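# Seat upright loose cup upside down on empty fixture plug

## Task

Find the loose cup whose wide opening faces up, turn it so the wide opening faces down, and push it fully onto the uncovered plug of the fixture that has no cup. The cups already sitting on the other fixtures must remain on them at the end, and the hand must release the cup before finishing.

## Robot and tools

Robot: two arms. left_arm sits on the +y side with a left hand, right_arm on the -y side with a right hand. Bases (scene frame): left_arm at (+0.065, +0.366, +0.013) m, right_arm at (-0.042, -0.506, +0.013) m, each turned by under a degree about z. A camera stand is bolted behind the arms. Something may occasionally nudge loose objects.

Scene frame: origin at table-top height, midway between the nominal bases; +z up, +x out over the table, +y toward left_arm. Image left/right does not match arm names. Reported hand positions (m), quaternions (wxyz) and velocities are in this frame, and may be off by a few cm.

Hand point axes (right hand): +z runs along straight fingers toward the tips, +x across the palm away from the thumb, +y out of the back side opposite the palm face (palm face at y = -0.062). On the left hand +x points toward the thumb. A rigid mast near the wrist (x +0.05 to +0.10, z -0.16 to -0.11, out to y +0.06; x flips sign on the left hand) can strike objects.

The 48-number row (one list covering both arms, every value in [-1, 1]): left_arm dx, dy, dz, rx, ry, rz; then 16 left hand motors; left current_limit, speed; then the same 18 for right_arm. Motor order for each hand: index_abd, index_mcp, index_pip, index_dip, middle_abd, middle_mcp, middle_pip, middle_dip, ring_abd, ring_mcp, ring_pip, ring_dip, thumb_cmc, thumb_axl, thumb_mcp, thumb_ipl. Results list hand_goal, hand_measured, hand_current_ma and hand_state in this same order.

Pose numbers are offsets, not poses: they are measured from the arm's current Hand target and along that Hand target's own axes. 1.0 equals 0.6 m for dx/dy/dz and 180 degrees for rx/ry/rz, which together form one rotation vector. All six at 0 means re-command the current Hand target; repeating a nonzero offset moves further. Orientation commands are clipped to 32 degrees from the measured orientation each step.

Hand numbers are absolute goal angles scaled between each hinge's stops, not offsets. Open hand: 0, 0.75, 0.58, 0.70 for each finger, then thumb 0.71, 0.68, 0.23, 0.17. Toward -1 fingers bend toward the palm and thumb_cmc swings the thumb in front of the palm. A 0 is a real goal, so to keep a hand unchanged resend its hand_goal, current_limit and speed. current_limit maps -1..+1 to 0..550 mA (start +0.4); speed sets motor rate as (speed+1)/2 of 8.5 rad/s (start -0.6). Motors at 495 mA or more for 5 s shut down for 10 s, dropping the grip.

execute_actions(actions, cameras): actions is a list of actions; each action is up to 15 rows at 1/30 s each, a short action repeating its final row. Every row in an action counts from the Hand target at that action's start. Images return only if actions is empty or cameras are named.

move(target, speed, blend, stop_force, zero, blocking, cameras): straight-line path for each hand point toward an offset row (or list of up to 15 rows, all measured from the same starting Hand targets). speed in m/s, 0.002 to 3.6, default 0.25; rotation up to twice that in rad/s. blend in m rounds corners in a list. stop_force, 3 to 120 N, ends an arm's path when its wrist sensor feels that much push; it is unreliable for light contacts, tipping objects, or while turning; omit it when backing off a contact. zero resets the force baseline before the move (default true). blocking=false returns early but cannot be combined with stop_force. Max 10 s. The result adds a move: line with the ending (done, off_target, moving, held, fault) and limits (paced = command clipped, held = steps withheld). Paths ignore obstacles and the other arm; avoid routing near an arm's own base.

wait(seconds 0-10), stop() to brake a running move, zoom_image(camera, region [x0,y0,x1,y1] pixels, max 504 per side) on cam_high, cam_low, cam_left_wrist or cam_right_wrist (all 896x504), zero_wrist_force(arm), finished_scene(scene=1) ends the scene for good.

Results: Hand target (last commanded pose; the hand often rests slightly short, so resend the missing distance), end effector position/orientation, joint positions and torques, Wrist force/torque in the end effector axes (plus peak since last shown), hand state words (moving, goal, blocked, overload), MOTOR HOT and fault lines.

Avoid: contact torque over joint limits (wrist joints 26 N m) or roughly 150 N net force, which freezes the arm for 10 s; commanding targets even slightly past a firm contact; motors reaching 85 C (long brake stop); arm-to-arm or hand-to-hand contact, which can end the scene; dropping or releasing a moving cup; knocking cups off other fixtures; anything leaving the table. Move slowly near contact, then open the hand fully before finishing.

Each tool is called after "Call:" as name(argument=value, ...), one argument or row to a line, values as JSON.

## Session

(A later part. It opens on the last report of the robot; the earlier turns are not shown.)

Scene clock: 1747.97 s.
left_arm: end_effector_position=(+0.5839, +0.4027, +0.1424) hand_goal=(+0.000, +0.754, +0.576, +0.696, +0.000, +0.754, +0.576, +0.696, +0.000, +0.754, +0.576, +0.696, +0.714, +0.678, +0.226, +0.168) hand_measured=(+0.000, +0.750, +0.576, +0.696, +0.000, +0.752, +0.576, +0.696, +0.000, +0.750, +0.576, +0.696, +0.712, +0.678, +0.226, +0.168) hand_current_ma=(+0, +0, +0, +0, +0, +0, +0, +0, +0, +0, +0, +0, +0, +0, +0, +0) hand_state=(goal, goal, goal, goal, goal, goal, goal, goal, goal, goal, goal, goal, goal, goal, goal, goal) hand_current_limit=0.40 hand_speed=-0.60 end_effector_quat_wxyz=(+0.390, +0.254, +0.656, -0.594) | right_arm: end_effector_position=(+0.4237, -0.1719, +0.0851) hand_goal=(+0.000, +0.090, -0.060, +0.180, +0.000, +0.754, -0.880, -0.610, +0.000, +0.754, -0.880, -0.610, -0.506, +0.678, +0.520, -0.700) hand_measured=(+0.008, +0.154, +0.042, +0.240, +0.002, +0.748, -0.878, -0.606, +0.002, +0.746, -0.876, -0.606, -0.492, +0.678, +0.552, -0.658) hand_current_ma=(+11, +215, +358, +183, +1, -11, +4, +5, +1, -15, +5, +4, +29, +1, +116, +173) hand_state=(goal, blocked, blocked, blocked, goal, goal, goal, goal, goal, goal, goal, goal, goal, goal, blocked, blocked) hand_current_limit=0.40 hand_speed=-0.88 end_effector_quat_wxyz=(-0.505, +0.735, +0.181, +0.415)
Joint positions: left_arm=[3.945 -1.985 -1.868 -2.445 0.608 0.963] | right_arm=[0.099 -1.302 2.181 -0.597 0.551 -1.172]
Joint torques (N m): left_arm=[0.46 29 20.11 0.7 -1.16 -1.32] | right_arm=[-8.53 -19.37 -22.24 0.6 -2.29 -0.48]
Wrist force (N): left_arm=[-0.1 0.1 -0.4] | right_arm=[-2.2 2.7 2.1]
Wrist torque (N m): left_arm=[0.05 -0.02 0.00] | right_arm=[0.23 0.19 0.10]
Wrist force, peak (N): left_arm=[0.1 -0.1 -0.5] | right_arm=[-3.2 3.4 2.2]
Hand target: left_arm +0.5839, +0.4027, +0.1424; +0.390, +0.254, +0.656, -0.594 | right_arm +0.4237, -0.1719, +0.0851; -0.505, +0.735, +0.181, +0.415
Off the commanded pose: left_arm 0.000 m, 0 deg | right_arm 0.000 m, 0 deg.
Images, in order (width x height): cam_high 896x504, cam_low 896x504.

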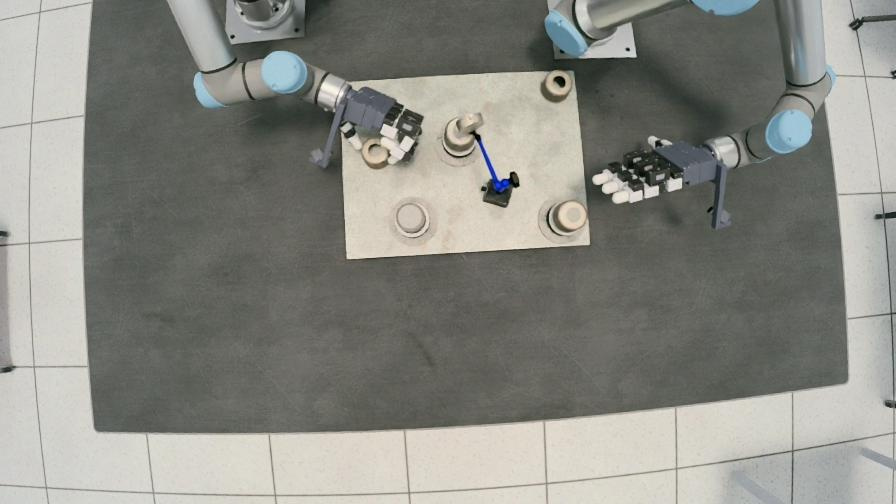

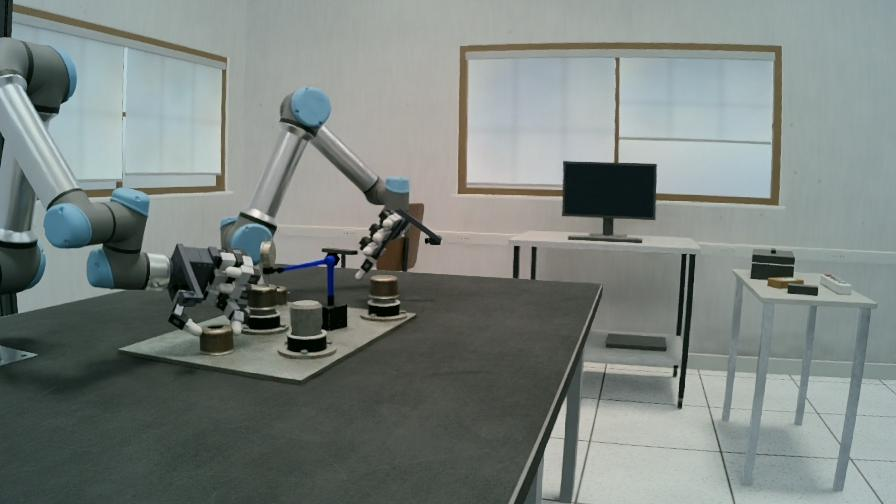

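Call:
execute_actions(
  actions=[
    [[0,0,0,0,0,0, 0,0.754,0.576,0.696,0,0.754,0.576,0.696,0,0.754,0.576,0.696,0.714,0.678,0.226,0.168,0.40,-0.60, 0,0,0,0,0,0, 0,0.137,0.15,0.42,0,0.754,-0.88,-0.61,0,0.754,-0.88,-0.61,-0.507,0.678,0.562,-0.50,0.4,-0.8]],
  ],
  cameras=[],
)

Call:
move(
  target=[0,0,0,0,0,0, 0,0.754,0.576,0.696,0,0.754,0.576,0.696,0,0.754,0.576,0.696,0.714,0.678,0.226,0.168,0.40,-0.60, -0.0143,-0.0081,0.001,0,0,0, 0,0.137,0.15,0.42,0,0.754,-0.88,-0.61,0,0.754,-0.88,-0.61,-0.507,0.678,0.562,-0.50,0.4,-0.8],
  speed=0.05,
  cameras=[],
)

Call:
execute_actions(
  actions=[
    [[0,0,0,0,0,0, 0,0.754,0.576,0.696,0,0.754,0.576,0.696,0,0.754,0.576,0.696,0.714,0.678,0.226,0.168,0.40,-0.60, 0,0,0,0,0,0, 0,0.09,-0.06,0.18,0,0.754,-0.88,-0.61,0,0.754,-0.88,-0.61,-0.507,0.678,0.52,-0.70,0.4,-0.88]],
  ],
  cameras=["cam_high","cam_low"],
)

Call:
zoom_image(
  camera="cam_high",
  region=[335, 125, 405, 195],
)

Call:
zoom_image(
  camera="cam_low",
  region=[190, 300, 260, 370],
)

Scene clock: 1784.73 s.
left_arm: end_effector_position=(+0.5839, +0.4027, +0.1424) hand_goal=(+0.000, +0.754, +0.576, +0.696, +0.000, +0.754, +0.576, +0.696, +0.000, +0.754, +0.576, +0.696, +0.714, +0.678, +0.226, +0.168) hand_measured=(+0.000, +0.750, +0.576, +0.696, +0.000, +0.752, +0.576, +0.696, +0.000, +0.750, +0.576, +0.696, +0.712, +0.678, +0.226, +0.168) hand_current_ma=(+0, +0, +0, +0, +0, +0, +0, +0, +0, +0, +0, +0, +0, +0, +0, +0) hand_state=(goal, goal, goal, goal, goal, goal, goal, goal, goal, goal, goal, goal, goal, goal, goal, goal) hand_current_limit=0.40 hand_speed=-0.60 end_effector_quat_wxyz=(+0.390, +0.254, +0.656, -0.594) | right_arm: end_effector_position=(+0.4237, -0.1719, +0.0851) hand_goal=(+0.000, +0.138, +0.150, +0.420, +0.000, +0.754, -0.880, -0.610, +0.000, +0.754, -0.880, -0.610, -0.506, +0.678, +0.562, -0.500) hand_measured=(+0.008, +0.138, +0.146, +0.418, +0.002, +0.748, -0.878, -0.606, +0.002, +0.746, -0.876, -0.606, -0.492, +0.678, +0.562, -0.502) hand_current_ma=(+11, +0, -5, -4, +1, -11, +4, +5, +1, -15, +5, +4, +29, +1, +1, -3) hand_state=(goal, goal, goal, goal, goal, goal, goal, goal, goal, goal, goal, goal, goal, goal, goal, goal) hand_current_limit=0.40 hand_speed=-0.80 end_effector_quat_wxyz=(-0.505, +0.735, +0.181, +0.415)
Joint positions: left_arm=[3.945 -1.985 -1.868 -2.445 0.608 0.963] | right_arm=[0.099 -1.301 2.181 -0.597 0.551 -1.172]
Joint torques (N m): left_arm=[0.09 27.92 19.93 0.77 -1.11 -1.27] | right_arm=[-9.28 -20.56 -21.25 -1.02 -1.68 -0.55]
Wrist force (N): left_arm=[0.3 0.0 -0.5] | right_arm=[-1.5 1.7 2.0]
Wrist torque (N m): left_arm=[0.05 -0.06 0.03] | right_arm=[0.19 0.17 0.08]
Wrist force, peak (N): left_arm=[0.3 0.0 -0.5] | right_arm=[-3.2 3.5 2.2]
Hand target: left_arm +0.5839, +0.4027, +0.1424; +0.390, +0.254, +0.656, -0.594 | right_arm +0.4237, -0.1719, +0.0851; -0.505, +0.735, +0.181, +0.415
Off the commanded pose: left_arm 0.000 m, 0 deg | right_arm 0.000 m, 0 deg.
No camera images: "cameras" was empty.

Scene clock: 1785.47 s.
left_arm: end_effector_position=(+0.5839, +0.4027, +0.1424) hand_goal=(+0.000, +0.754, +0.576, +0.696, +0.000, +0.754, +0.576, +0.696, +0.000, +0.754, +0.576, +0.696, +0.714, +0.678, +0.226, +0.168) hand_measured=(+0.000, +0.750, +0.576, +0.696, +0.000, +0.752, +0.576, +0.696, +0.000, +0.750, +0.576, +0.696, +0.712, +0.678, +0.226, +0.168) hand_current_ma=(+0, +0, +0, +0, +0, +0, +0, +0, +0, +0, +0, +0, +0, +0, +0, +0) hand_state=(goal, goal, goal, goal, goal, goal, goal, goal, goal, goal, goal, goal, goal, goal, goal, goal) hand_current_limit=0.40 hand_speed=-0.60 end_effector_quat_wxyz=(+0.390, +0.254, +0.656, -0.594) | right_arm: end_effector_position=(+0.4154, -0.1679, +0.0810) hand_goal=(+0.000, +0.138, +0.150, +0.420, +0.000, +0.754, -0.880, -0.610, +0.000, +0.754, -0.880, -0.610, -0.506, +0.678, +0.562, -0.500) hand_measured=(+0.008, +0.138, +0.146, +0.418, +0.002, +0.748, -0.878, -0.606, +0.002, +0.746, -0.876, -0.606, -0.492, +0.678, +0.562, -0.502) hand_current_ma=(+11, -1, -4, -3, +1, -11, +4, +5, +1, -15, +5, +4, +29, +1, +1, -3) hand_state=(goal, goal, goal, goal, goal, goal, goal, goal, goal, goal, goal, goal, goal, goal, goal, goal) hand_current_limit=0.40 hand_speed=-0.80 end_effector_quat_wxyz=(-0.505, +0.735, +0.181, +0.415)
Joint positions: left_arm=[3.945 -1.985 -1.868 -2.445 0.608 0.963] | right_arm=[0.113 -1.305 2.201 -0.62 0.565 -1.165]
Joint torques (N m): left_arm=[0.08 28.49 20.47 0.74 -1.26 -1.23] | right_arm=[-7.72 -29.21 -21.77 0.89 -1.89 -0.09]
Wrist force (N): left_arm=[0.0 0.0 -0.3] | right_arm=[-1.3 1.8 2.1]
Wrist torque (N m): left_arm=[0.03 -0.02 0.00] | right_arm=[0.19 0.15 0.10]
Wrist force, peak (N): left_arm=[-0.2 -0.1 -0.6] | right_arm=[-1.5 1.9 2.2]
Hand target: left_arm +0.5839, +0.4027, +0.1424; +0.390, +0.254, +0.656, -0.594 | right_arm +0.4155, -0.1680, +0.0811; -0.505, +0.735, +0.181, +0.415
Off the commanded pose: left_arm 0.000 m, 0 deg | right_arm 0.000 m, 0 deg.
move: done
No camera images: "cameras" was empty.

Scene clock: 1786.33 s.
left_arm: end_effector_position=(+0.5839, +0.4027, +0.1424) hand_goal=(+0.000, +0.754, +0.576, +0.696, +0.000, +0.754, +0.576, +0.696, +0.000, +0.754, +0.576, +0.696, +0.714, +0.678, +0.226, +0.168) hand_measured=(+0.000, +0.750, +0.576, +0.696, +0.000, +0.752, +0.576, +0.696, +0.000, +0.750, +0.576, +0.696, +0.712, +0.678, +0.226, +0.168) hand_current_ma=(+0, +0, +0, +0, +0, +0, +0, +0, +0, +0, +0, +0, +0, +0, +0, +0) hand_state=(goal, goal, goal, goal, goal, goal, goal, goal, goal, goal, goal, goal, goal, goal, goal, goal) hand_current_limit=0.40 hand_speed=-0.60 end_effector_quat_wxyz=(+0.390, +0.254, +0.656, -0.594) | right_arm: end_effector_position=(+0.4155, -0.1680, +0.0811) hand_goal=(+0.000, +0.090, -0.060, +0.180, +0.000, +0.754, -0.880, -0.610, +0.000, +0.754, -0.880, -0.610, -0.506, +0.678, +0.520, -0.700) hand_measured=(+0.010, +0.158, +0.046, +0.242, +0.002, +0.748, -0.878, -0.606, +0.002, +0.746, -0.876, -0.606, -0.488, +0.678, +0.552, -0.656) hand_current_ma=(+14, +232, +377, +195, +1, -11, +4, +5, +1, -15, +5, +4, +40, +1, +117, +182) hand_state=(goal, blocked, blocked, blocked, goal, goal, goal, goal, goal, goal, goal, goal, goal, goal, blocked, blocked) hand_current_limit=0.40 hand_speed=-0.88 end_effector_quat_wxyz=(-0.505, +0.735, +0.181, +0.415)
Joint positions: left_arm=[3.945 -1.985 -1.868 -2.445 0.608 0.963] | right_arm=[0.113 -1.305 2.201 -0.62 0.565 -1.165]
Joint torques (N m): left_arm=[0.14 28.17 19.89 0.78 -1.15 -1.22] | right_arm=[-8.42 -23.16 -23.78 0.41 -2.07 -0.66]
Wrist force (N): left_arm=[0.1 0.1 -0.2] | right_arm=[-3.5 3.6 2.3]
Wrist torque (N m): left_arm=[0.03 -0.02 0.00] | right_arm=[0.27 0.22 0.13]
Wrist force, peak (N): left_arm=[0.4 -0.2 -0.6] | right_arm=[-3.5 3.6 2.3]
Hand target: left_arm +0.5839, +0.4027, +0.1424; +0.390, +0.254, +0.656, -0.594 | right_arm +0.4155, -0.1680, +0.0811; -0.505, +0.735, +0.181, +0.415
Off the commanded pose: left_arm 0.000 m, 0 deg | right_arm 0.000 m, 0 deg.
Images, in order (width x height): cam_high 896x504, cam_low 896x504.

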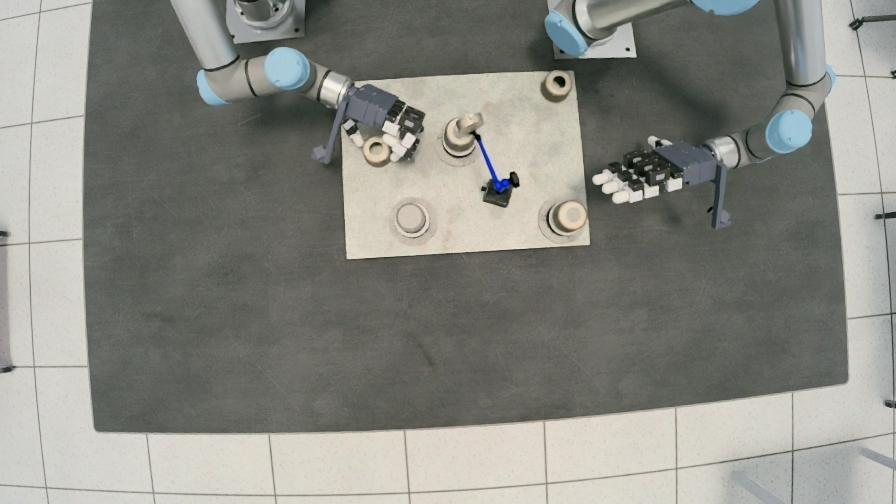

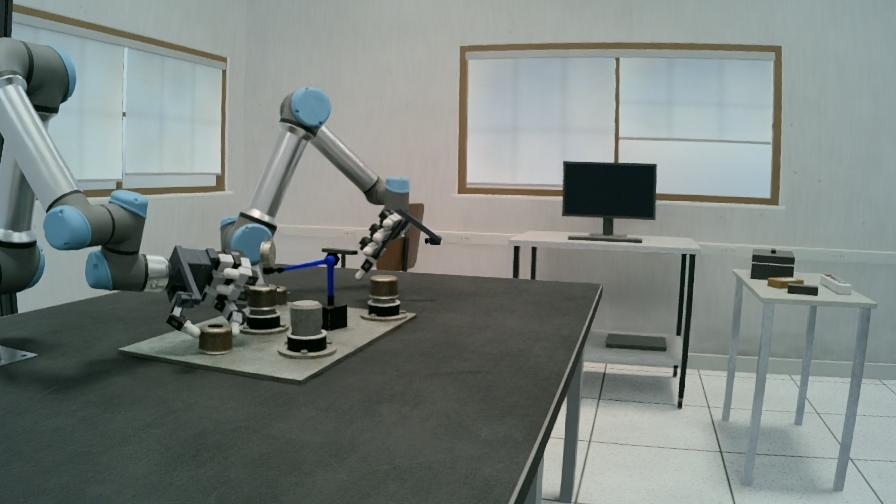

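Scaled by 7.200 from the camera's 896x504 image, which has a finer 1280x720 frame.

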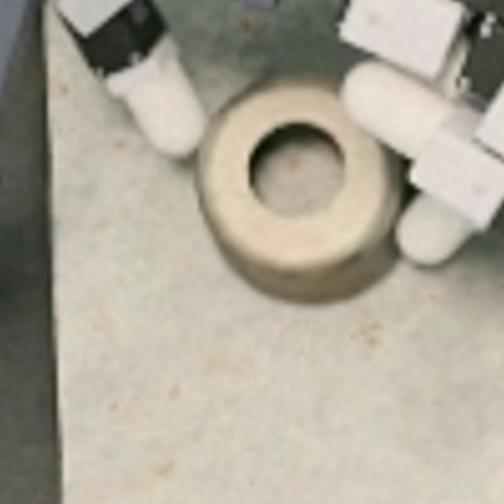

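Scaled by 7.200 from the camera's 896x504 image, which has a finer 1280x720 frame.

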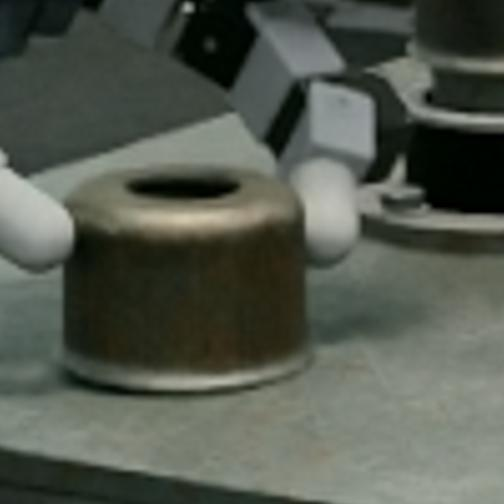

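Call:
execute_actions(
  actions=[
    [[0,0,0,0,0,0, 0,0.754,0.576,0.696,0,0.754,0.576,0.696,0,0.754,0.576,0.696,0.714,0.678,0.226,0.168,0.40,-0.60, 0,0,0,0,0,0, 0,0.05,-0.08,0.13,0,0.754,-0.88,-0.61,0,0.754,-0.88,-0.61,-0.507,0.678,0.48,-0.74,0.55,-0.88]],
  ],
  cameras=[],
)

Call:
move(
  target=[0,0,0,0,0,0, 0,0.754,0.576,0.696,0,0.754,0.576,0.696,0,0.754,0.576,0.696,0.714,0.678,0.226,0.168,0.40,-0.60, 0.0793,-0.0592,-0.0146,0,0,0, 0,0.05,-0.08,0.13,0,0.754,-0.88,-0.61,0,0.754,-0.88,-0.61,-0.507,0.678,0.48,-0.74,0.55,-0.88],
  speed=0.05,
  cameras=["cam_high","cam_low","cam_right_wrist"],
)

Call:
zoom_image(
  camera="cam_high",
  region=[335, 115, 405, 185],
)

Call:
zoom_image(
  camera="cam_low",
  region=[185, 270, 255, 340],
)

Scene clock: 1809.93 s.
left_arm: end_effector_position=(+0.5839, +0.4027, +0.1424) hand_goal=(+0.000, +0.754, +0.576, +0.696, +0.000, +0.754, +0.576, +0.696, +0.000, +0.754, +0.576, +0.696, +0.714, +0.678, +0.226, +0.168) hand_measured=(+0.000, +0.750, +0.576, +0.696, +0.000, +0.752, +0.576, +0.696, +0.000, +0.750, +0.576, +0.696, +0.712, +0.678, +0.226, +0.168) hand_current_ma=(+0, +0, +0, +0, +0, +0, +0, +0, +0, +0, +0, +0, +0, +0, +0, +0) hand_state=(goal, goal, goal, goal, goal, goal, goal, goal, goal, goal, goal, goal, goal, goal, goal, goal) hand_current_limit=0.40 hand_speed=-0.60 end_effector_quat_wxyz=(+0.390, +0.254, +0.656, -0.594) | right_arm: end_effector_position=(+0.4155, -0.1680, +0.0811) hand_goal=(+0.000, +0.050, -0.080, +0.130, +0.000, +0.754, -0.880, -0.610, +0.000, +0.754, -0.880, -0.610, -0.506, +0.678, +0.480, -0.740) hand_measured=(+0.010, +0.164, +0.046, +0.224, +0.002, +0.748, -0.878, -0.606, +0.002, +0.746, -0.876, -0.606, -0.488, +0.678, +0.552, -0.678) hand_current_ma=(+14, +426, +426, +329, +1, -11, +4, +5, +1, -15, +5, +4, +40, +1, +327, +276) hand_state=(goal, blocked, blocked, blocked, goal, goal, goal, goal, goal, goal, goal, goal, goal, goal, blocked, blocked) hand_current_limit=0.55 hand_speed=-0.88 end_effector_quat_wxyz=(-0.505, +0.735, +0.181, +0.415)
Joint positions: left_arm=[3.945 -1.985 -1.868 -2.445 0.608 0.963] | right_arm=[0.113 -1.305 2.201 -0.62 0.565 -1.165]
Joint torques (N m): left_arm=[0.28 28.45 19.64 0.68 -1.1 -1.17] | right_arm=[-7.68 -22.96 -23.14 -1.09 -1.16 -0.83]
Wrist force (N): left_arm=[0.1 -0.2 -0.7] | right_arm=[-3.0 3.2 2.3]
Wrist torque (N m): left_arm=[0.04 -0.04 0.02] | right_arm=[0.27 0.22 0.12]
Wrist force, peak (N): left_arm=[0.1 -0.2 -0.7] | right_arm=[-3.9 3.7 2.3]
Hand target: left_arm +0.5839, +0.4027, +0.1424; +0.390, +0.254, +0.656, -0.594 | right_arm +0.4155, -0.1680, +0.0811; -0.505, +0.735, +0.181, +0.415
Off the commanded pose: left_arm 0.000 m, 0 deg | right_arm 0.000 m, 0 deg.
No camera images: "cameras" was empty.

Scene clock: 1811.47 s.
left_arm: end_effector_position=(+0.5839, +0.4027, +0.1424) hand_goal=(+0.000, +0.754, +0.576, +0.696, +0.000, +0.754, +0.576, +0.696, +0.000, +0.754, +0.576, +0.696, +0.714, +0.678, +0.226, +0.168) hand_measured=(+0.000, +0.750, +0.576, +0.696, +0.000, +0.752, +0.576, +0.696, +0.000, +0.750, +0.576, +0.696, +0.712, +0.678, +0.226, +0.168) hand_current_ma=(+0, +0, +0, +0, +0, +0, +0, +0, +0, +0, +0, +0, +0, +0, +0, +0) hand_state=(goal, goal, goal, goal, goal, goal, goal, goal, goal, goal, goal, goal, goal, goal, goal, goal) hand_current_limit=0.40 hand_speed=-0.60 end_effector_quat_wxyz=(+0.390, +0.254, +0.656, -0.594) | right_arm: end_effector_position=(+0.4156, -0.1680, +0.1412) hand_goal=(+0.000, +0.050, -0.080, +0.130, +0.000, +0.754, -0.880, -0.610, +0.000, +0.754, -0.880, -0.610, -0.506, +0.678, +0.480, -0.740) hand_measured=(+0.010, +0.164, +0.046, +0.224, +0.002, +0.748, -0.878, -0.606, +0.002, +0.746, -0.876, -0.606, -0.488, +0.678, +0.552, -0.678) hand_current_ma=(+15, +426, +426, +329, +1, -11, +4, +5, +1, -15, +5, +4, +40, +1, +327, +275) hand_state=(goal, blocked, blocked, blocked, goal, goal, goal, goal, goal, goal, goal, goal, goal, goal, blocked, blocked) hand_current_limit=0.55 hand_speed=-0.88 end_effector_quat_wxyz=(-0.505, +0.735, +0.181, +0.415)
Joint positions: left_arm=[3.945 -1.985 -1.868 -2.445 0.608 0.963] | right_arm=[0.113 -1.428 2.143 -0.438 0.565 -1.165]
Joint torques (N m): left_arm=[0.41 27.46 20.39 0.76 -1.14 -1.16] | right_arm=[5.68 -16.14 -10.9 -1.78 0.05 -1.88]
Wrist force (N): left_arm=[0.1 -0.1 -0.2] | right_arm=[-3.1 3.3 2.3]
Wrist torque (N m): left_arm=[0.01 -0.03 0.01] | right_arm=[0.26 0.22 0.14]
Wrist force, peak (N): left_arm=[0.1 0.3 -0.7] | right_arm=[-3.8 3.8 2.6]
Hand target: left_arm +0.5839, +0.4027, +0.1424; +0.390, +0.254, +0.656, -0.594 | right_arm +0.4155, -0.1680, +0.1411; -0.505, +0.735, +0.181, +0.415
Off the commanded pose: left_arm 0.000 m, 0 deg | right_arm 0.000 m, 0 deg.
move: done
Images, in order (width x height): cam_high 896x504, cam_low 896x504, cam_right_wrist 896x504.

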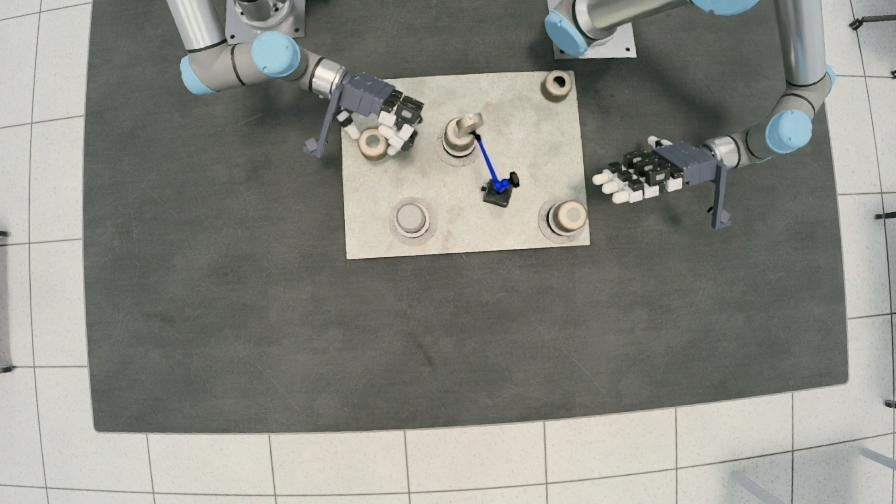

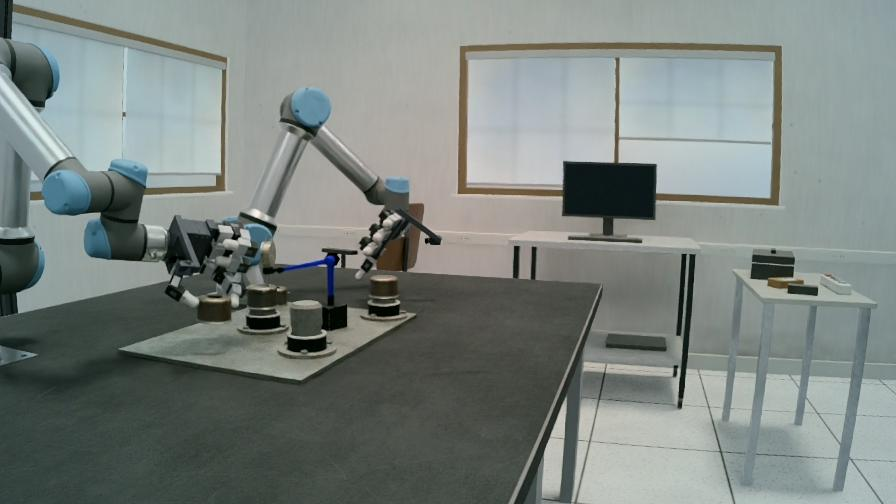

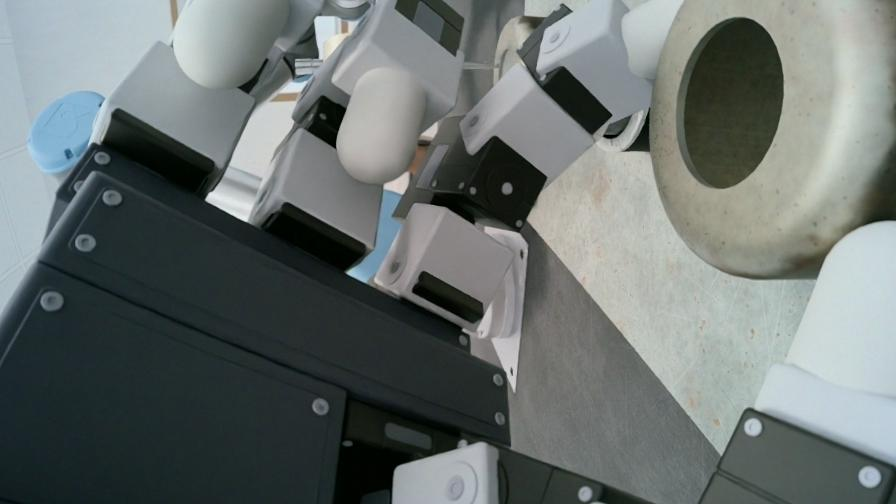

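Scaled by 7.200 from the camera's 896x504 image, which has a finer 1280x720 frame.

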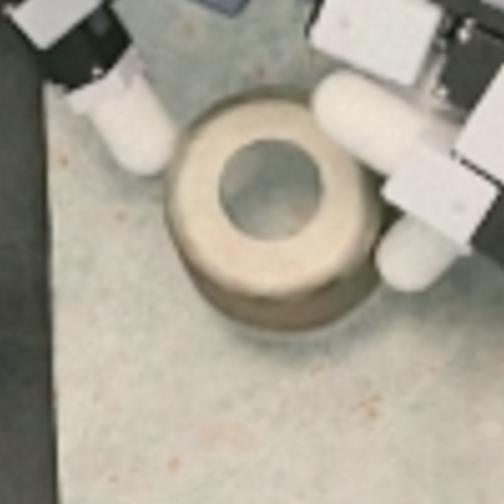

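Scaled by 7.200 from the camera's 896x504 image, which has a finer 1280x720 frame.

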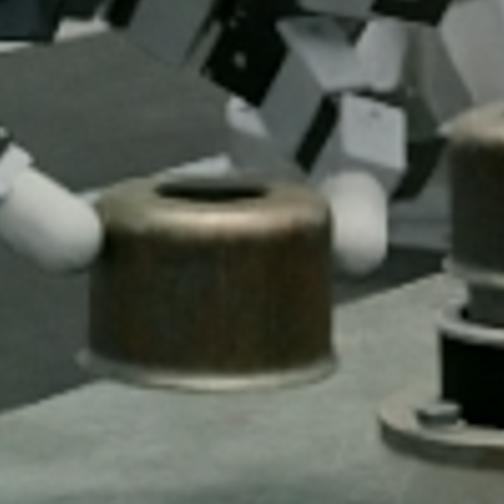

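Call:
move(
  target=[
    [0,0,0,0,0,0, 0,0.754,0.576,0.696,0,0.754,0.576,0.696,0,0.754,0.576,0.696,0.714,0.678,0.226,0.168,0.40,-0.60, 0.0793,-0.0592,-0.0146,0,0,0, 0,0.05,-0.08,0.13,0,0.754,-0.88,-0.61,0,0.754,-0.88,-0.61,-0.507,0.678,0.48,-0.74,0.55,-0.88],
    [0,0,0,0,0,0, 0,0.754,0.576,0.696,0,0.754,0.576,0.696,0,0.754,0.576,0.696,0.714,0.678,0.226,0.168,0.40,-0.60, 0.2412,0.0978,0.2278,0,0,0, 0,0.05,-0.08,0.13,0,0.754,-0.88,-0.61,0,0.754,-0.88,-0.61,-0.507,0.678,0.48,-0.74,0.55,-0.88],
  ],
  speed=[0.1,0.12],
  blend=[0.02,0],
  cameras=["cam_high","cam_low","cam_right_wrist"],
)

Call:
zoom_image(
  camera="cam_high",
  region=[375, 185, 445, 255],
)

Call:
zoom_image(
  camera="cam_low",
  region=[265, 250, 345, 360],
)

Scene clock: 1845.00 s.
left_arm: end_effector_position=(+0.5839, +0.4027, +0.1424) hand_goal=(+0.000, +0.754, +0.576, +0.696, +0.000, +0.754, +0.576, +0.696, +0.000, +0.754, +0.576, +0.696, +0.714, +0.678, +0.226, +0.168) hand_measured=(+0.000, +0.750, +0.576, +0.696, +0.000, +0.752, +0.576, +0.696, +0.000, +0.750, +0.576, +0.696, +0.712, +0.678, +0.226, +0.168) hand_current_ma=(+0, +0, +0, +0, +0, +0, +0, +0, +0, +0, +0, +0, +0, +0, +0, +0) hand_state=(goal, goal, goal, goal, goal, goal, goal, goal, goal, goal, goal, goal, goal, goal, goal, goal) hand_current_limit=0.40 hand_speed=-0.60 end_effector_quat_wxyz=(+0.390, +0.254, +0.656, -0.594) | right_arm: end_effector_position=(+0.5995, -0.0931, +0.2011) hand_goal=(+0.000, +0.050, -0.080, +0.130, +0.000, +0.754, -0.880, -0.610, +0.000, +0.754, -0.880, -0.610, -0.506, +0.678, +0.480, -0.740) hand_measured=(+0.010, +0.164, +0.046, +0.224, +0.002, +0.748, -0.878, -0.606, +0.002, +0.746, -0.876, -0.606, -0.488, +0.678, +0.552, -0.680) hand_current_ma=(+17, +426, +426, +328, +1, -11, +4, +5, +1, -15, +5, +4, +43, +1, +327, +272) hand_state=(goal, blocked, blocked, blocked, goal, goal, goal, goal, goal, goal, goal, goal, goal, goal, blocked, blocked) hand_current_limit=0.55 hand_speed=-0.88 end_effector_quat_wxyz=(-0.505, +0.735, +0.181, +0.415)
Joint positions: left_arm=[3.945 -1.985 -1.868 -2.445 0.608 0.963] | right_arm=[0.219 -1.084 1.48 -0.157 0.667 -1.118]
Joint torques (N m): left_arm=[0.54 27.49 19.94 0.71 -1.18 -1.31] | right_arm=[-8.91 -41.43 -25.83 -1.76 -2.08 -1.59]
Wrist force (N): left_arm=[0.2 0.0 -0.4] | right_arm=[-3.0 3.5 2.3]
Wrist torque (N m): left_arm=[0.05 -0.05 0.02] | right_arm=[0.32 0.21 0.18]
Wrist force, peak (N): left_arm=[0.4 0.2 -0.5] | right_arm=[-4.0 4.3 2.4]
Hand target: left_arm +0.5839, +0.4027, +0.1424; +0.390, +0.254, +0.656, -0.594 | right_arm +0.5996, -0.0931, +0.2011; -0.505, +0.735, +0.181, +0.415
Off the commanded pose: left_arm 0.000 m, 0 deg | right_arm 0.000 m, 0 deg.
move: done
Images, in order (width x height): cam_high 896x504, cam_low 896x504, cam_right_wrist 896x504.

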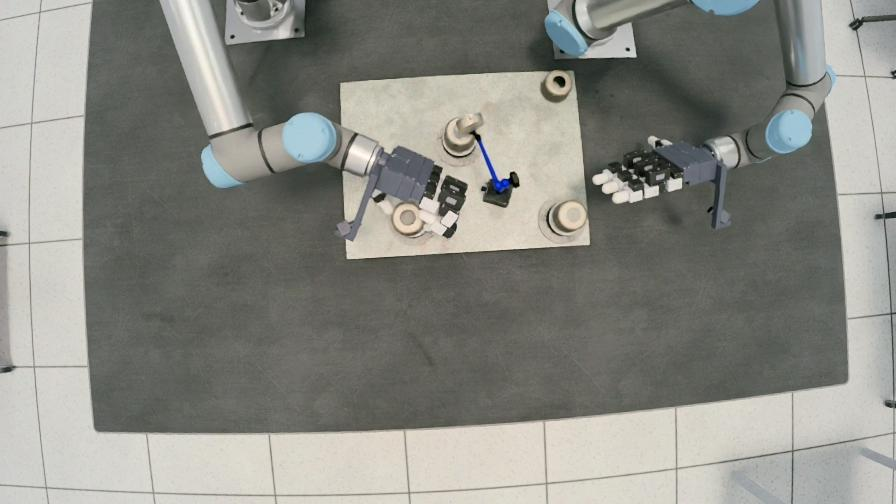

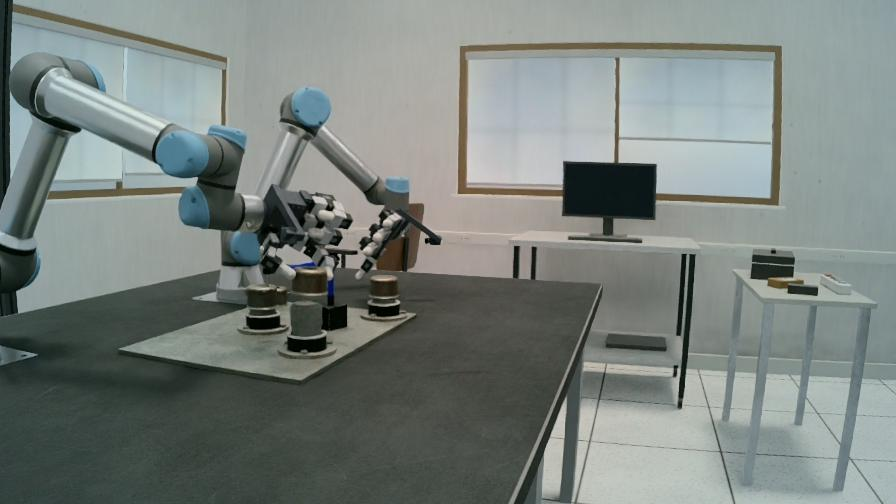

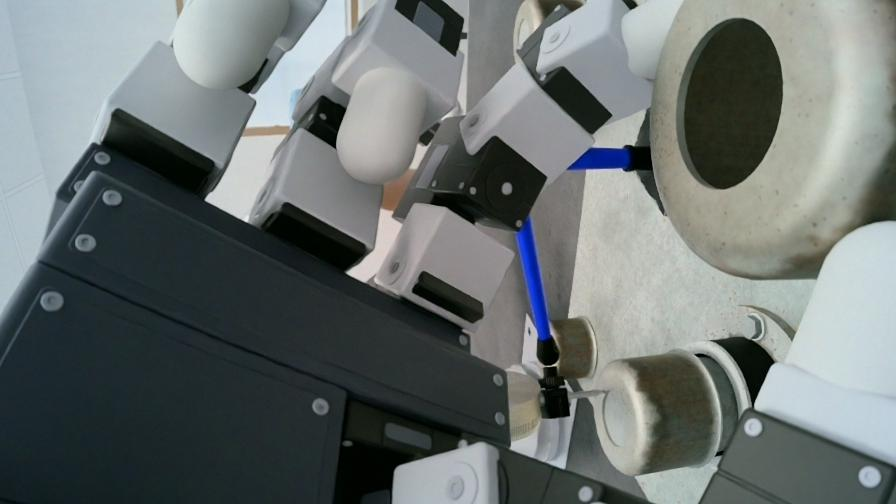

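Scaled by 7.200 from the camera's 896x504 image, which has a finer 1280x720 frame.

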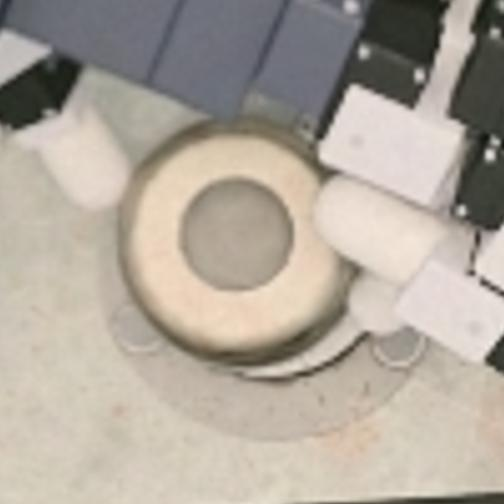

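Scaled by 4.582 from the camera's 896x504 image, which has a finer 1280x720 frame.

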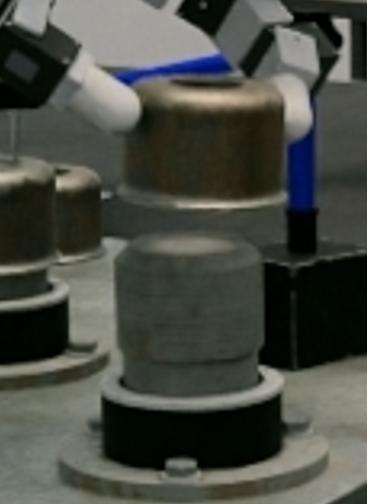

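Call:
move(
  target=[0,0,0,0,0,0, 0,0.754,0.576,0.696,0,0.754,0.576,0.696,0,0.754,0.576,0.696,0.714,0.678,0.226,0.168,0.40,-0.60, -0.031,0.0092,0.0003,0,0,0, 0,0.05,-0.08,0.13,0,0.754,-0.88,-0.61,0,0.754,-0.88,-0.61,-0.507,0.678,0.48,-0.74,0.55,-0.88],
  speed=0.05,
  cameras=["cam_high","cam_low"],
)

Call:
zoom_image(
  camera="cam_high",
  region=[375, 185, 445, 255],
)

Call:
zoom_image(
  camera="cam_low",
  region=[265, 250, 345, 360],
)

Scene clock: 1873.10 s.
left_arm: end_effector_position=(+0.5839, +0.4027, +0.1424) hand_goal=(+0.000, +0.754, +0.576, +0.696, +0.000, +0.754, +0.576, +0.696, +0.000, +0.754, +0.576, +0.696, +0.714, +0.678, +0.226, +0.168) hand_measured=(+0.000, +0.750, +0.576, +0.696, +0.000, +0.752, +0.576, +0.696, +0.000, +0.750, +0.576, +0.696, +0.712, +0.678, +0.226, +0.168) hand_current_ma=(+0, +0, +0, +0, +0, +0, +0, +0, +0, +0, +0, +0, +0, +0, +0, +0) hand_state=(goal, goal, goal, goal, goal, goal, goal, goal, goal, goal, goal, goal, goal, goal, goal, goal) hand_current_limit=0.40 hand_speed=-0.60 end_effector_quat_wxyz=(+0.390, +0.254, +0.656, -0.594) | right_arm: end_effector_position=(+0.5924, -0.0924, +0.1830) hand_goal=(+0.000, +0.050, -0.080, +0.130, +0.000, +0.754, -0.880, -0.610, +0.000, +0.754, -0.880, -0.610, -0.506, +0.678, +0.480, -0.740) hand_measured=(+0.010, +0.164, +0.046, +0.224, +0.002, +0.748, -0.878, -0.606, +0.002, +0.746, -0.876, -0.606, -0.488, +0.678, +0.552, -0.680) hand_current_ma=(+17, +426, +426, +328, +1, -11, +4, +5, +1, -15, +5, +4, +43, +1, +327, +271) hand_state=(goal, blocked, blocked, blocked, goal, goal, goal, goal, goal, goal, goal, goal, goal, goal, blocked, blocked) hand_current_limit=0.55 hand_speed=-0.88 end_effector_quat_wxyz=(-0.505, +0.735, +0.181, +0.415) end_effector_velocity=(+0.000, +0.000, +0.000) end_effector_angular_velocity=(-0.001, +0.004, +0.001)
Joint positions: left_arm=[3.945 -1.985 -1.868 -2.445 0.608 0.963] | right_arm=[0.223 -1.081 1.525 -0.206 0.671 -1.117]
Joint velocities: left_arm=[within noise] | right_arm=[0 0 -0.002 0.006 -0.001 0]
Joint torques (N m): left_arm=[0.88 28.68 19.63 0.86 -1.12 -1.19] | right_arm=[3.48 -45.44 -31.22 0.37 0.26 0.87]
Wrist force (N): left_arm=[0.0 0.0 -0.3] | right_arm=[-2.9 3.3 2.3]
Wrist torque (N m): left_arm=[0.03 -0.03 0.01] | right_arm=[0.30 0.19 0.12]
Wrist force, peak (N): left_arm=[0.0 -0.1 -0.6] | right_arm=[-3.3 3.7 2.2]
Hand target: left_arm +0.5839, +0.4027, +0.1424; +0.390, +0.254, +0.656, -0.594 | right_arm +0.5924, -0.0925, +0.1831; -0.505, +0.735, +0.181, +0.415
Off the commanded pose: left_arm 0.000 m, 0 deg | right_arm 0.000 m, 0 deg.
move: done
Images, in order (width x height): cam_high 896x504, cam_low 896x504.

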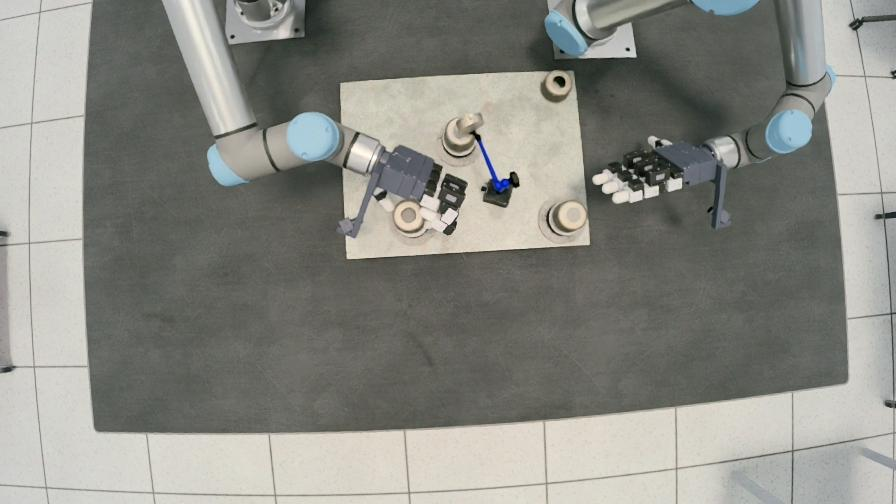

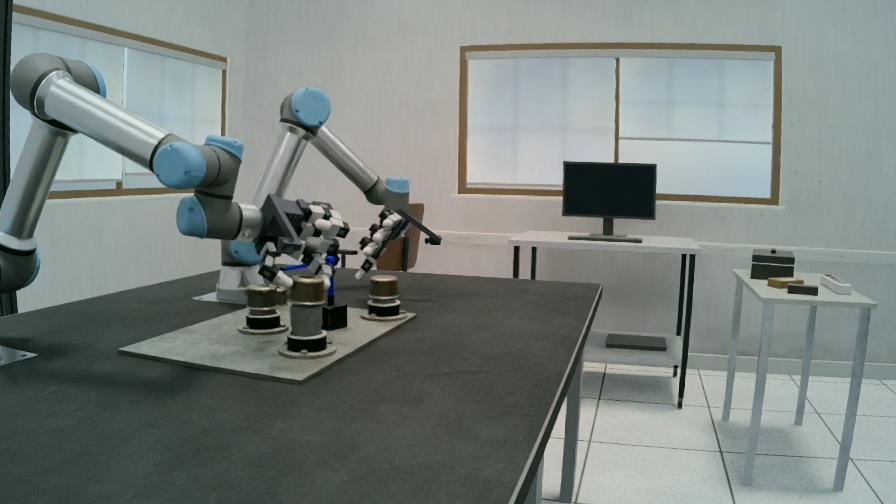

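Scaled by 7.200 from the camera's 896x504 image, which has a finer 1280x720 frame.

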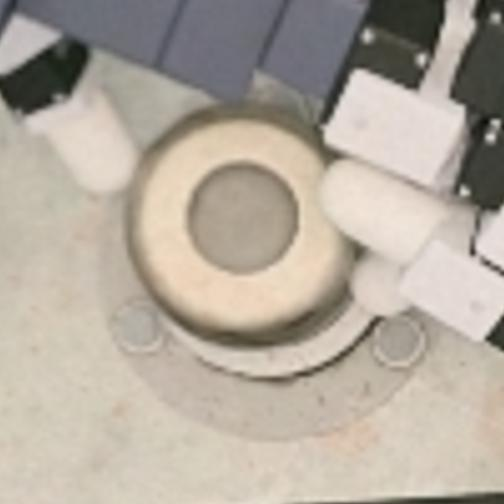

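Scaled by 4.582 from the camera's 896x504 image, which has a finer 1280x720 frame.

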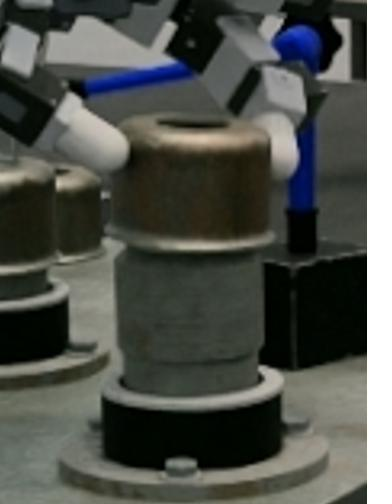

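Call:
move(
  target=[0,0,0,0,0,0, 0,0.754,0.576,0.696,0,0.754,0.576,0.696,0,0.754,0.576,0.696,0.714,0.678,0.226,0.168,0.40,-0.60, -0.0291,0.0217,0.0054,0,0,0, 0,0.05,-0.08,0.13,0,0.754,-0.88,-0.61,0,0.754,-0.88,-0.61,-0.507,0.678,0.48,-0.74,0.55,-0.88],
  speed=0.015,
  stop_force=6,
  cameras=["cam_high","cam_low"],
)

Call:
zoom_image(
  camera="cam_high",
  region=[375, 185, 445, 255],
)

Call:
zoom_image(
  camera="cam_low",
  region=[265, 250, 345, 360],
)

Scene clock: 1901.20 s.
left_arm: end_effector_position=(+0.5839, +0.4027, +0.1424) hand_goal=(+0.000, +0.754, +0.576, +0.696, +0.000, +0.754, +0.576, +0.696, +0.000, +0.754, +0.576, +0.696, +0.714, +0.678, +0.226, +0.168) hand_measured=(+0.000, +0.750, +0.576, +0.696, +0.000, +0.752, +0.576, +0.696, +0.000, +0.750, +0.576, +0.696, +0.712, +0.678, +0.226, +0.168) hand_current_ma=(+0, +0, +0, +0, +0, +0, +0, +0, +0, +0, +0, +0, +0, +0, +0, +0) hand_state=(goal, goal, goal, goal, goal, goal, goal, goal, goal, goal, goal, goal, goal, goal, goal, goal) hand_current_limit=0.40 hand_speed=-0.60 end_effector_quat_wxyz=(+0.390, +0.254, +0.656, -0.594) | right_arm: end_effector_position=(+0.5924, -0.0924, +0.1611) hand_goal=(+0.000, +0.050, -0.080, +0.130, +0.000, +0.754, -0.880, -0.610, +0.000, +0.754, -0.880, -0.610, -0.506, +0.678, +0.480, -0.740) hand_measured=(+0.012, +0.166, +0.046, +0.218, +0.002, +0.748, -0.878, -0.606, +0.002, +0.746, -0.876, -0.606, -0.494, +0.678, +0.552, -0.686) hand_current_ma=(+21, +426, +426, +300, +1, -11, +4, +5, +1, -15, +5, +4, +23, +0, +327, +235) hand_state=(goal, blocked, blocked, blocked, goal, goal, goal, goal, goal, goal, goal, goal, goal, goal, blocked, blocked) hand_current_limit=0.55 hand_speed=-0.88 end_effector_quat_wxyz=(-0.505, +0.735, +0.181, +0.415)
Joint positions: left_arm=[3.945 -1.985 -1.868 -2.445 0.608 0.963] | right_arm=[0.223 -1.057 1.55 -0.256 0.671 -1.117]
Joint torques (N m): left_arm=[0.35 27.79 20.06 0.67 -1.07 -1.23] | right_arm=[8.36 -49.67 -28.32 0.32 0.95 1.23]
Wrist force (N): left_arm=[0.3 0.0 -0.2] | right_arm=[-1.6 0.3 -0.7]
Wrist torque (N m): left_arm=[0.02 -0.06 0.03] | right_arm=[-0.01 0.05 0.13]
Wrist force, peak (N): left_arm=[0.3 0.1 -0.6] | right_arm=[-3.2 3.5 2.3]
Hand target: left_arm +0.5839, +0.4027, +0.1424; +0.390, +0.254, +0.656, -0.594 | right_arm +0.5924, -0.0924, +0.1611; -0.505, +0.735, +0.181, +0.415
Off the commanded pose: left_arm 0.000 m, 0 deg | right_arm 0.000 m, 0 deg.
move: done
Images, in order (width x height): cam_high 896x504, cam_low 896x504.

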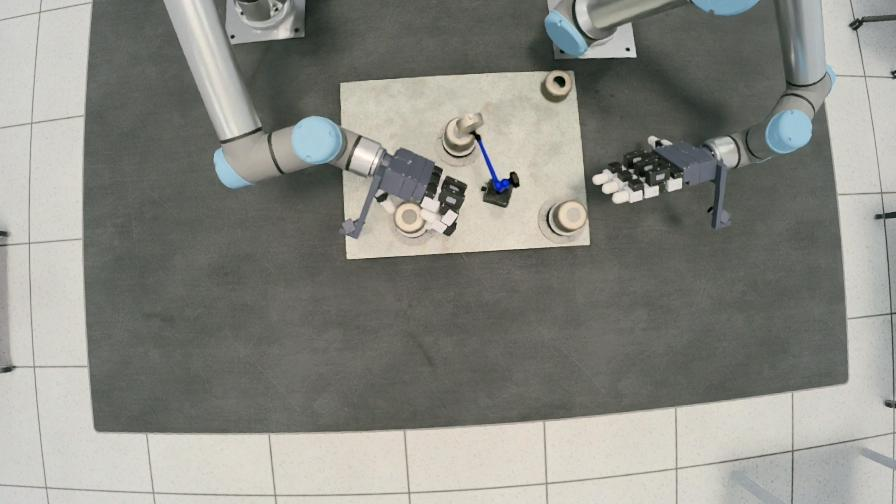

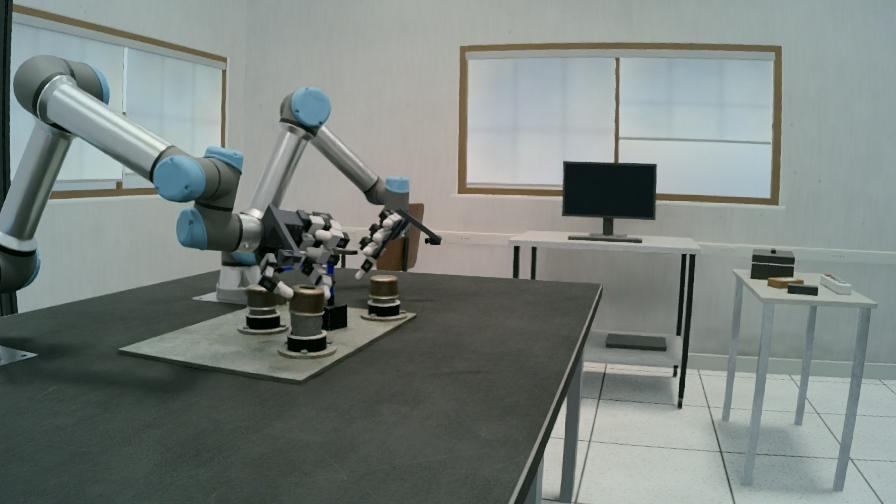

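Scaled by 7.200 from the camera's 896x504 image, which has a finer 1280x720 frame.

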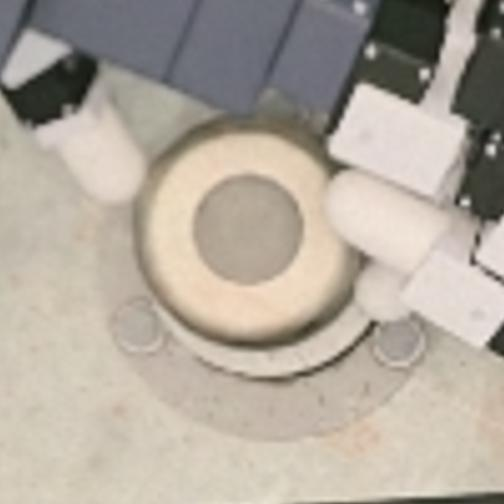

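Scaled by 4.582 from the camera's 896x504 image, which has a finer 1280x720 frame.

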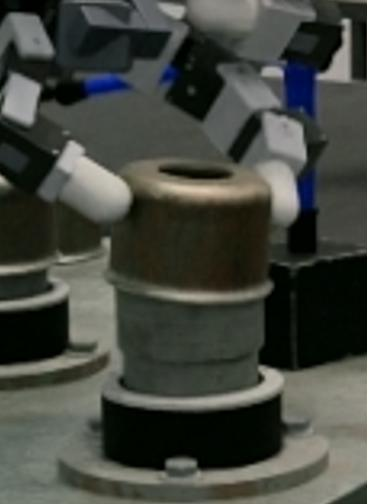

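Call:
move(
  target=[0,0,0,0,0,0, 0,0.754,0.576,0.696,0,0.754,0.576,0.696,0,0.754,0.576,0.696,0.714,0.678,0.226,0.168,0.40,-0.60, -0.0264,0.0197,0.0049,0,0,0, 0,0.05,-0.08,0.13,0,0.754,-0.88,-0.61,0,0.754,-0.88,-0.61,-0.507,0.678,0.48,-0.74,0.55,-0.88],
  speed=0.015,
  stop_force=7,
  cameras=["cam_high","cam_low"],
)

Call:
zoom_image(
  camera="cam_high",
  region=[375, 185, 445, 255],
)

Call:
zoom_image(
  camera="cam_low",
  region=[265, 250, 345, 360],
)

Scene clock: 1918.73 s.
left_arm: end_effector_position=(+0.5839, +0.4027, +0.1424) hand_goal=(+0.000, +0.754, +0.576, +0.696, +0.000, +0.754, +0.576, +0.696, +0.000, +0.754, +0.576, +0.696, +0.714, +0.678, +0.226, +0.168) hand_measured=(+0.000, +0.750, +0.576, +0.696, +0.000, +0.752, +0.576, +0.696, +0.000, +0.750, +0.576, +0.696, +0.712, +0.678, +0.226, +0.168) hand_current_ma=(+0, +0, +0, +0, +0, +0, +0, +0, +0, +0, +0, +0, +0, +0, +0, +0) hand_state=(goal, goal, goal, goal, goal, goal, goal, goal, goal, goal, goal, goal, goal, goal, goal, goal) hand_current_limit=0.40 hand_speed=-0.60 end_effector_quat_wxyz=(+0.390, +0.254, +0.656, -0.594) | right_arm: end_effector_position=(+0.5924, -0.0924, +0.1411) hand_goal=(+0.000, +0.050, -0.080, +0.130, +0.000, +0.754, -0.880, -0.610, +0.000, +0.754, -0.880, -0.610, -0.506, +0.678, +0.480, -0.740) hand_measured=(-0.018, +0.172, +0.044, +0.178, +0.002, +0.748, -0.878, -0.606, +0.002, +0.746, -0.876, -0.606, -0.550, +0.668, +0.564, -0.694) hand_current_ma=(-33, +426, +426, +143, +1, -11, +4, +5, +1, -15, +5, +4, -125, -25, +398, +187) hand_state=(goal, blocked, blocked, blocked, goal, goal, goal, goal, goal, goal, goal, goal, blocked, goal, blocked, blocked) hand_current_limit=0.55 hand_speed=-0.88 end_effector_quat_wxyz=(-0.505, +0.735, +0.181, +0.415)
Joint positions: left_arm=[3.945 -1.985 -1.868 -2.445 0.608 0.963] | right_arm=[0.223 -1.034 1.571 -0.3 0.671 -1.117]
Joint torques (N m): left_arm=[0.6 27.59 19.95 0.7 -1.1 -1.31] | right_arm=[10.3 -46.08 -26.43 0.95 0.74 1.43]
Wrist force (N): left_arm=[0.0 0.0 -0.3] | right_arm=[4.0 -1.3 -4.4]
Wrist torque (N m): left_arm=[0.02 -0.03 0.01] | right_arm=[-0.13 -0.12 -0.02]
Wrist force, peak (N): left_arm=[0.3 0.2 -0.6] | right_arm=[4.2 -1.8 -4.5]
Hand target: left_arm +0.5839, +0.4027, +0.1424; +0.390, +0.254, +0.656, -0.594 | right_arm +0.5924, -0.0924, +0.1411; -0.505, +0.735, +0.181, +0.415
Off the commanded pose: left_arm 0.000 m, 0 deg | right_arm 0.000 m, 0 deg.
move: done
Images, in order (width x height): cam_high 896x504, cam_low 896x504.

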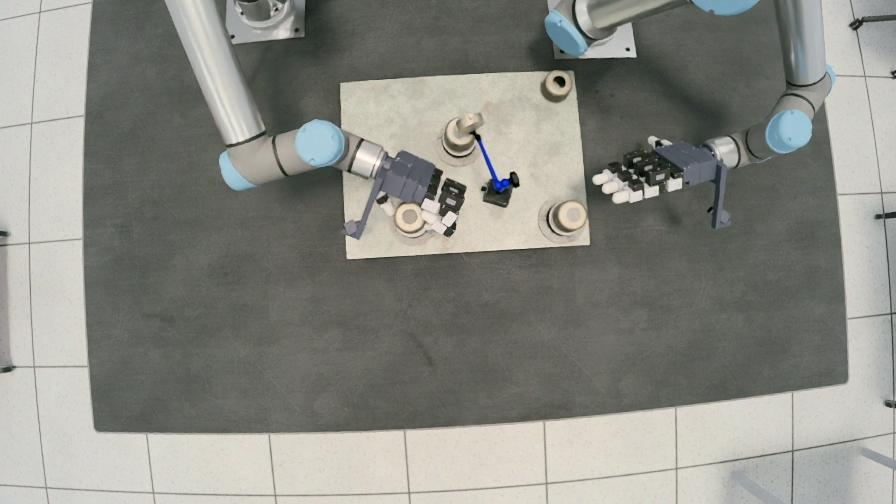

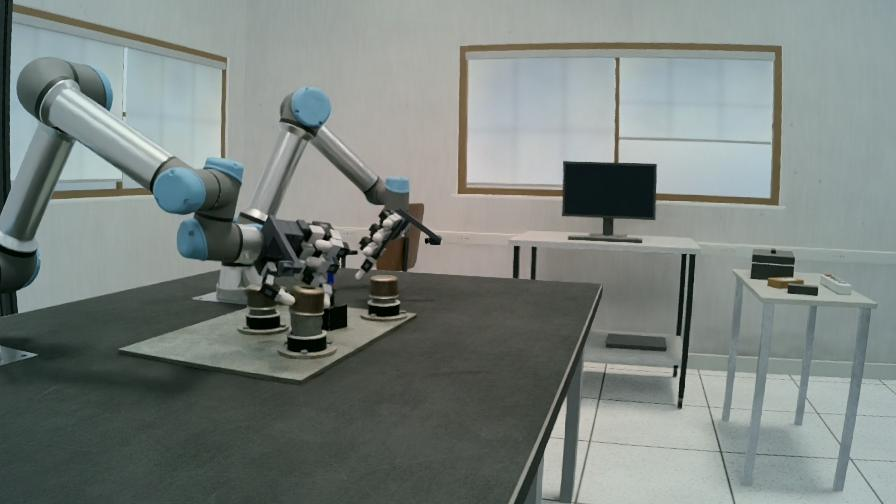

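Scaled by 7.200 from the camera's 896x504 image, which has a finer 1280x720 frame.

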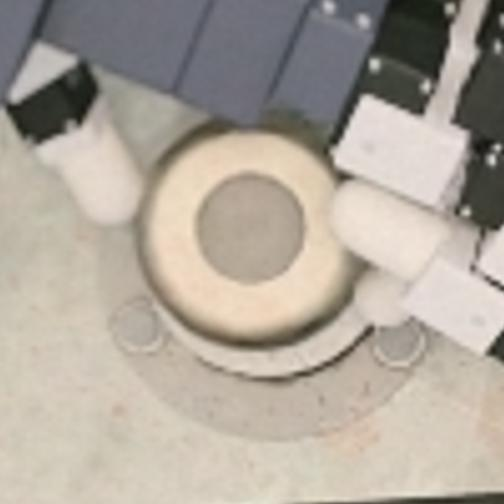

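Scaled by 4.582 from the camera's 896x504 image, which has a finer 1280x720 frame.

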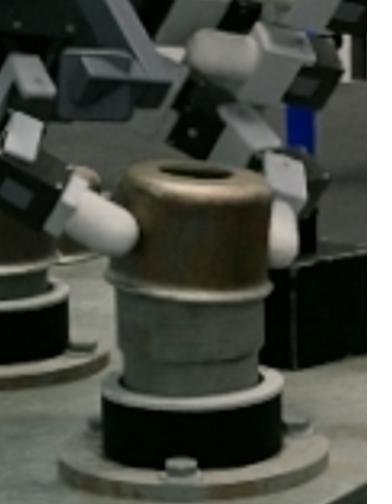

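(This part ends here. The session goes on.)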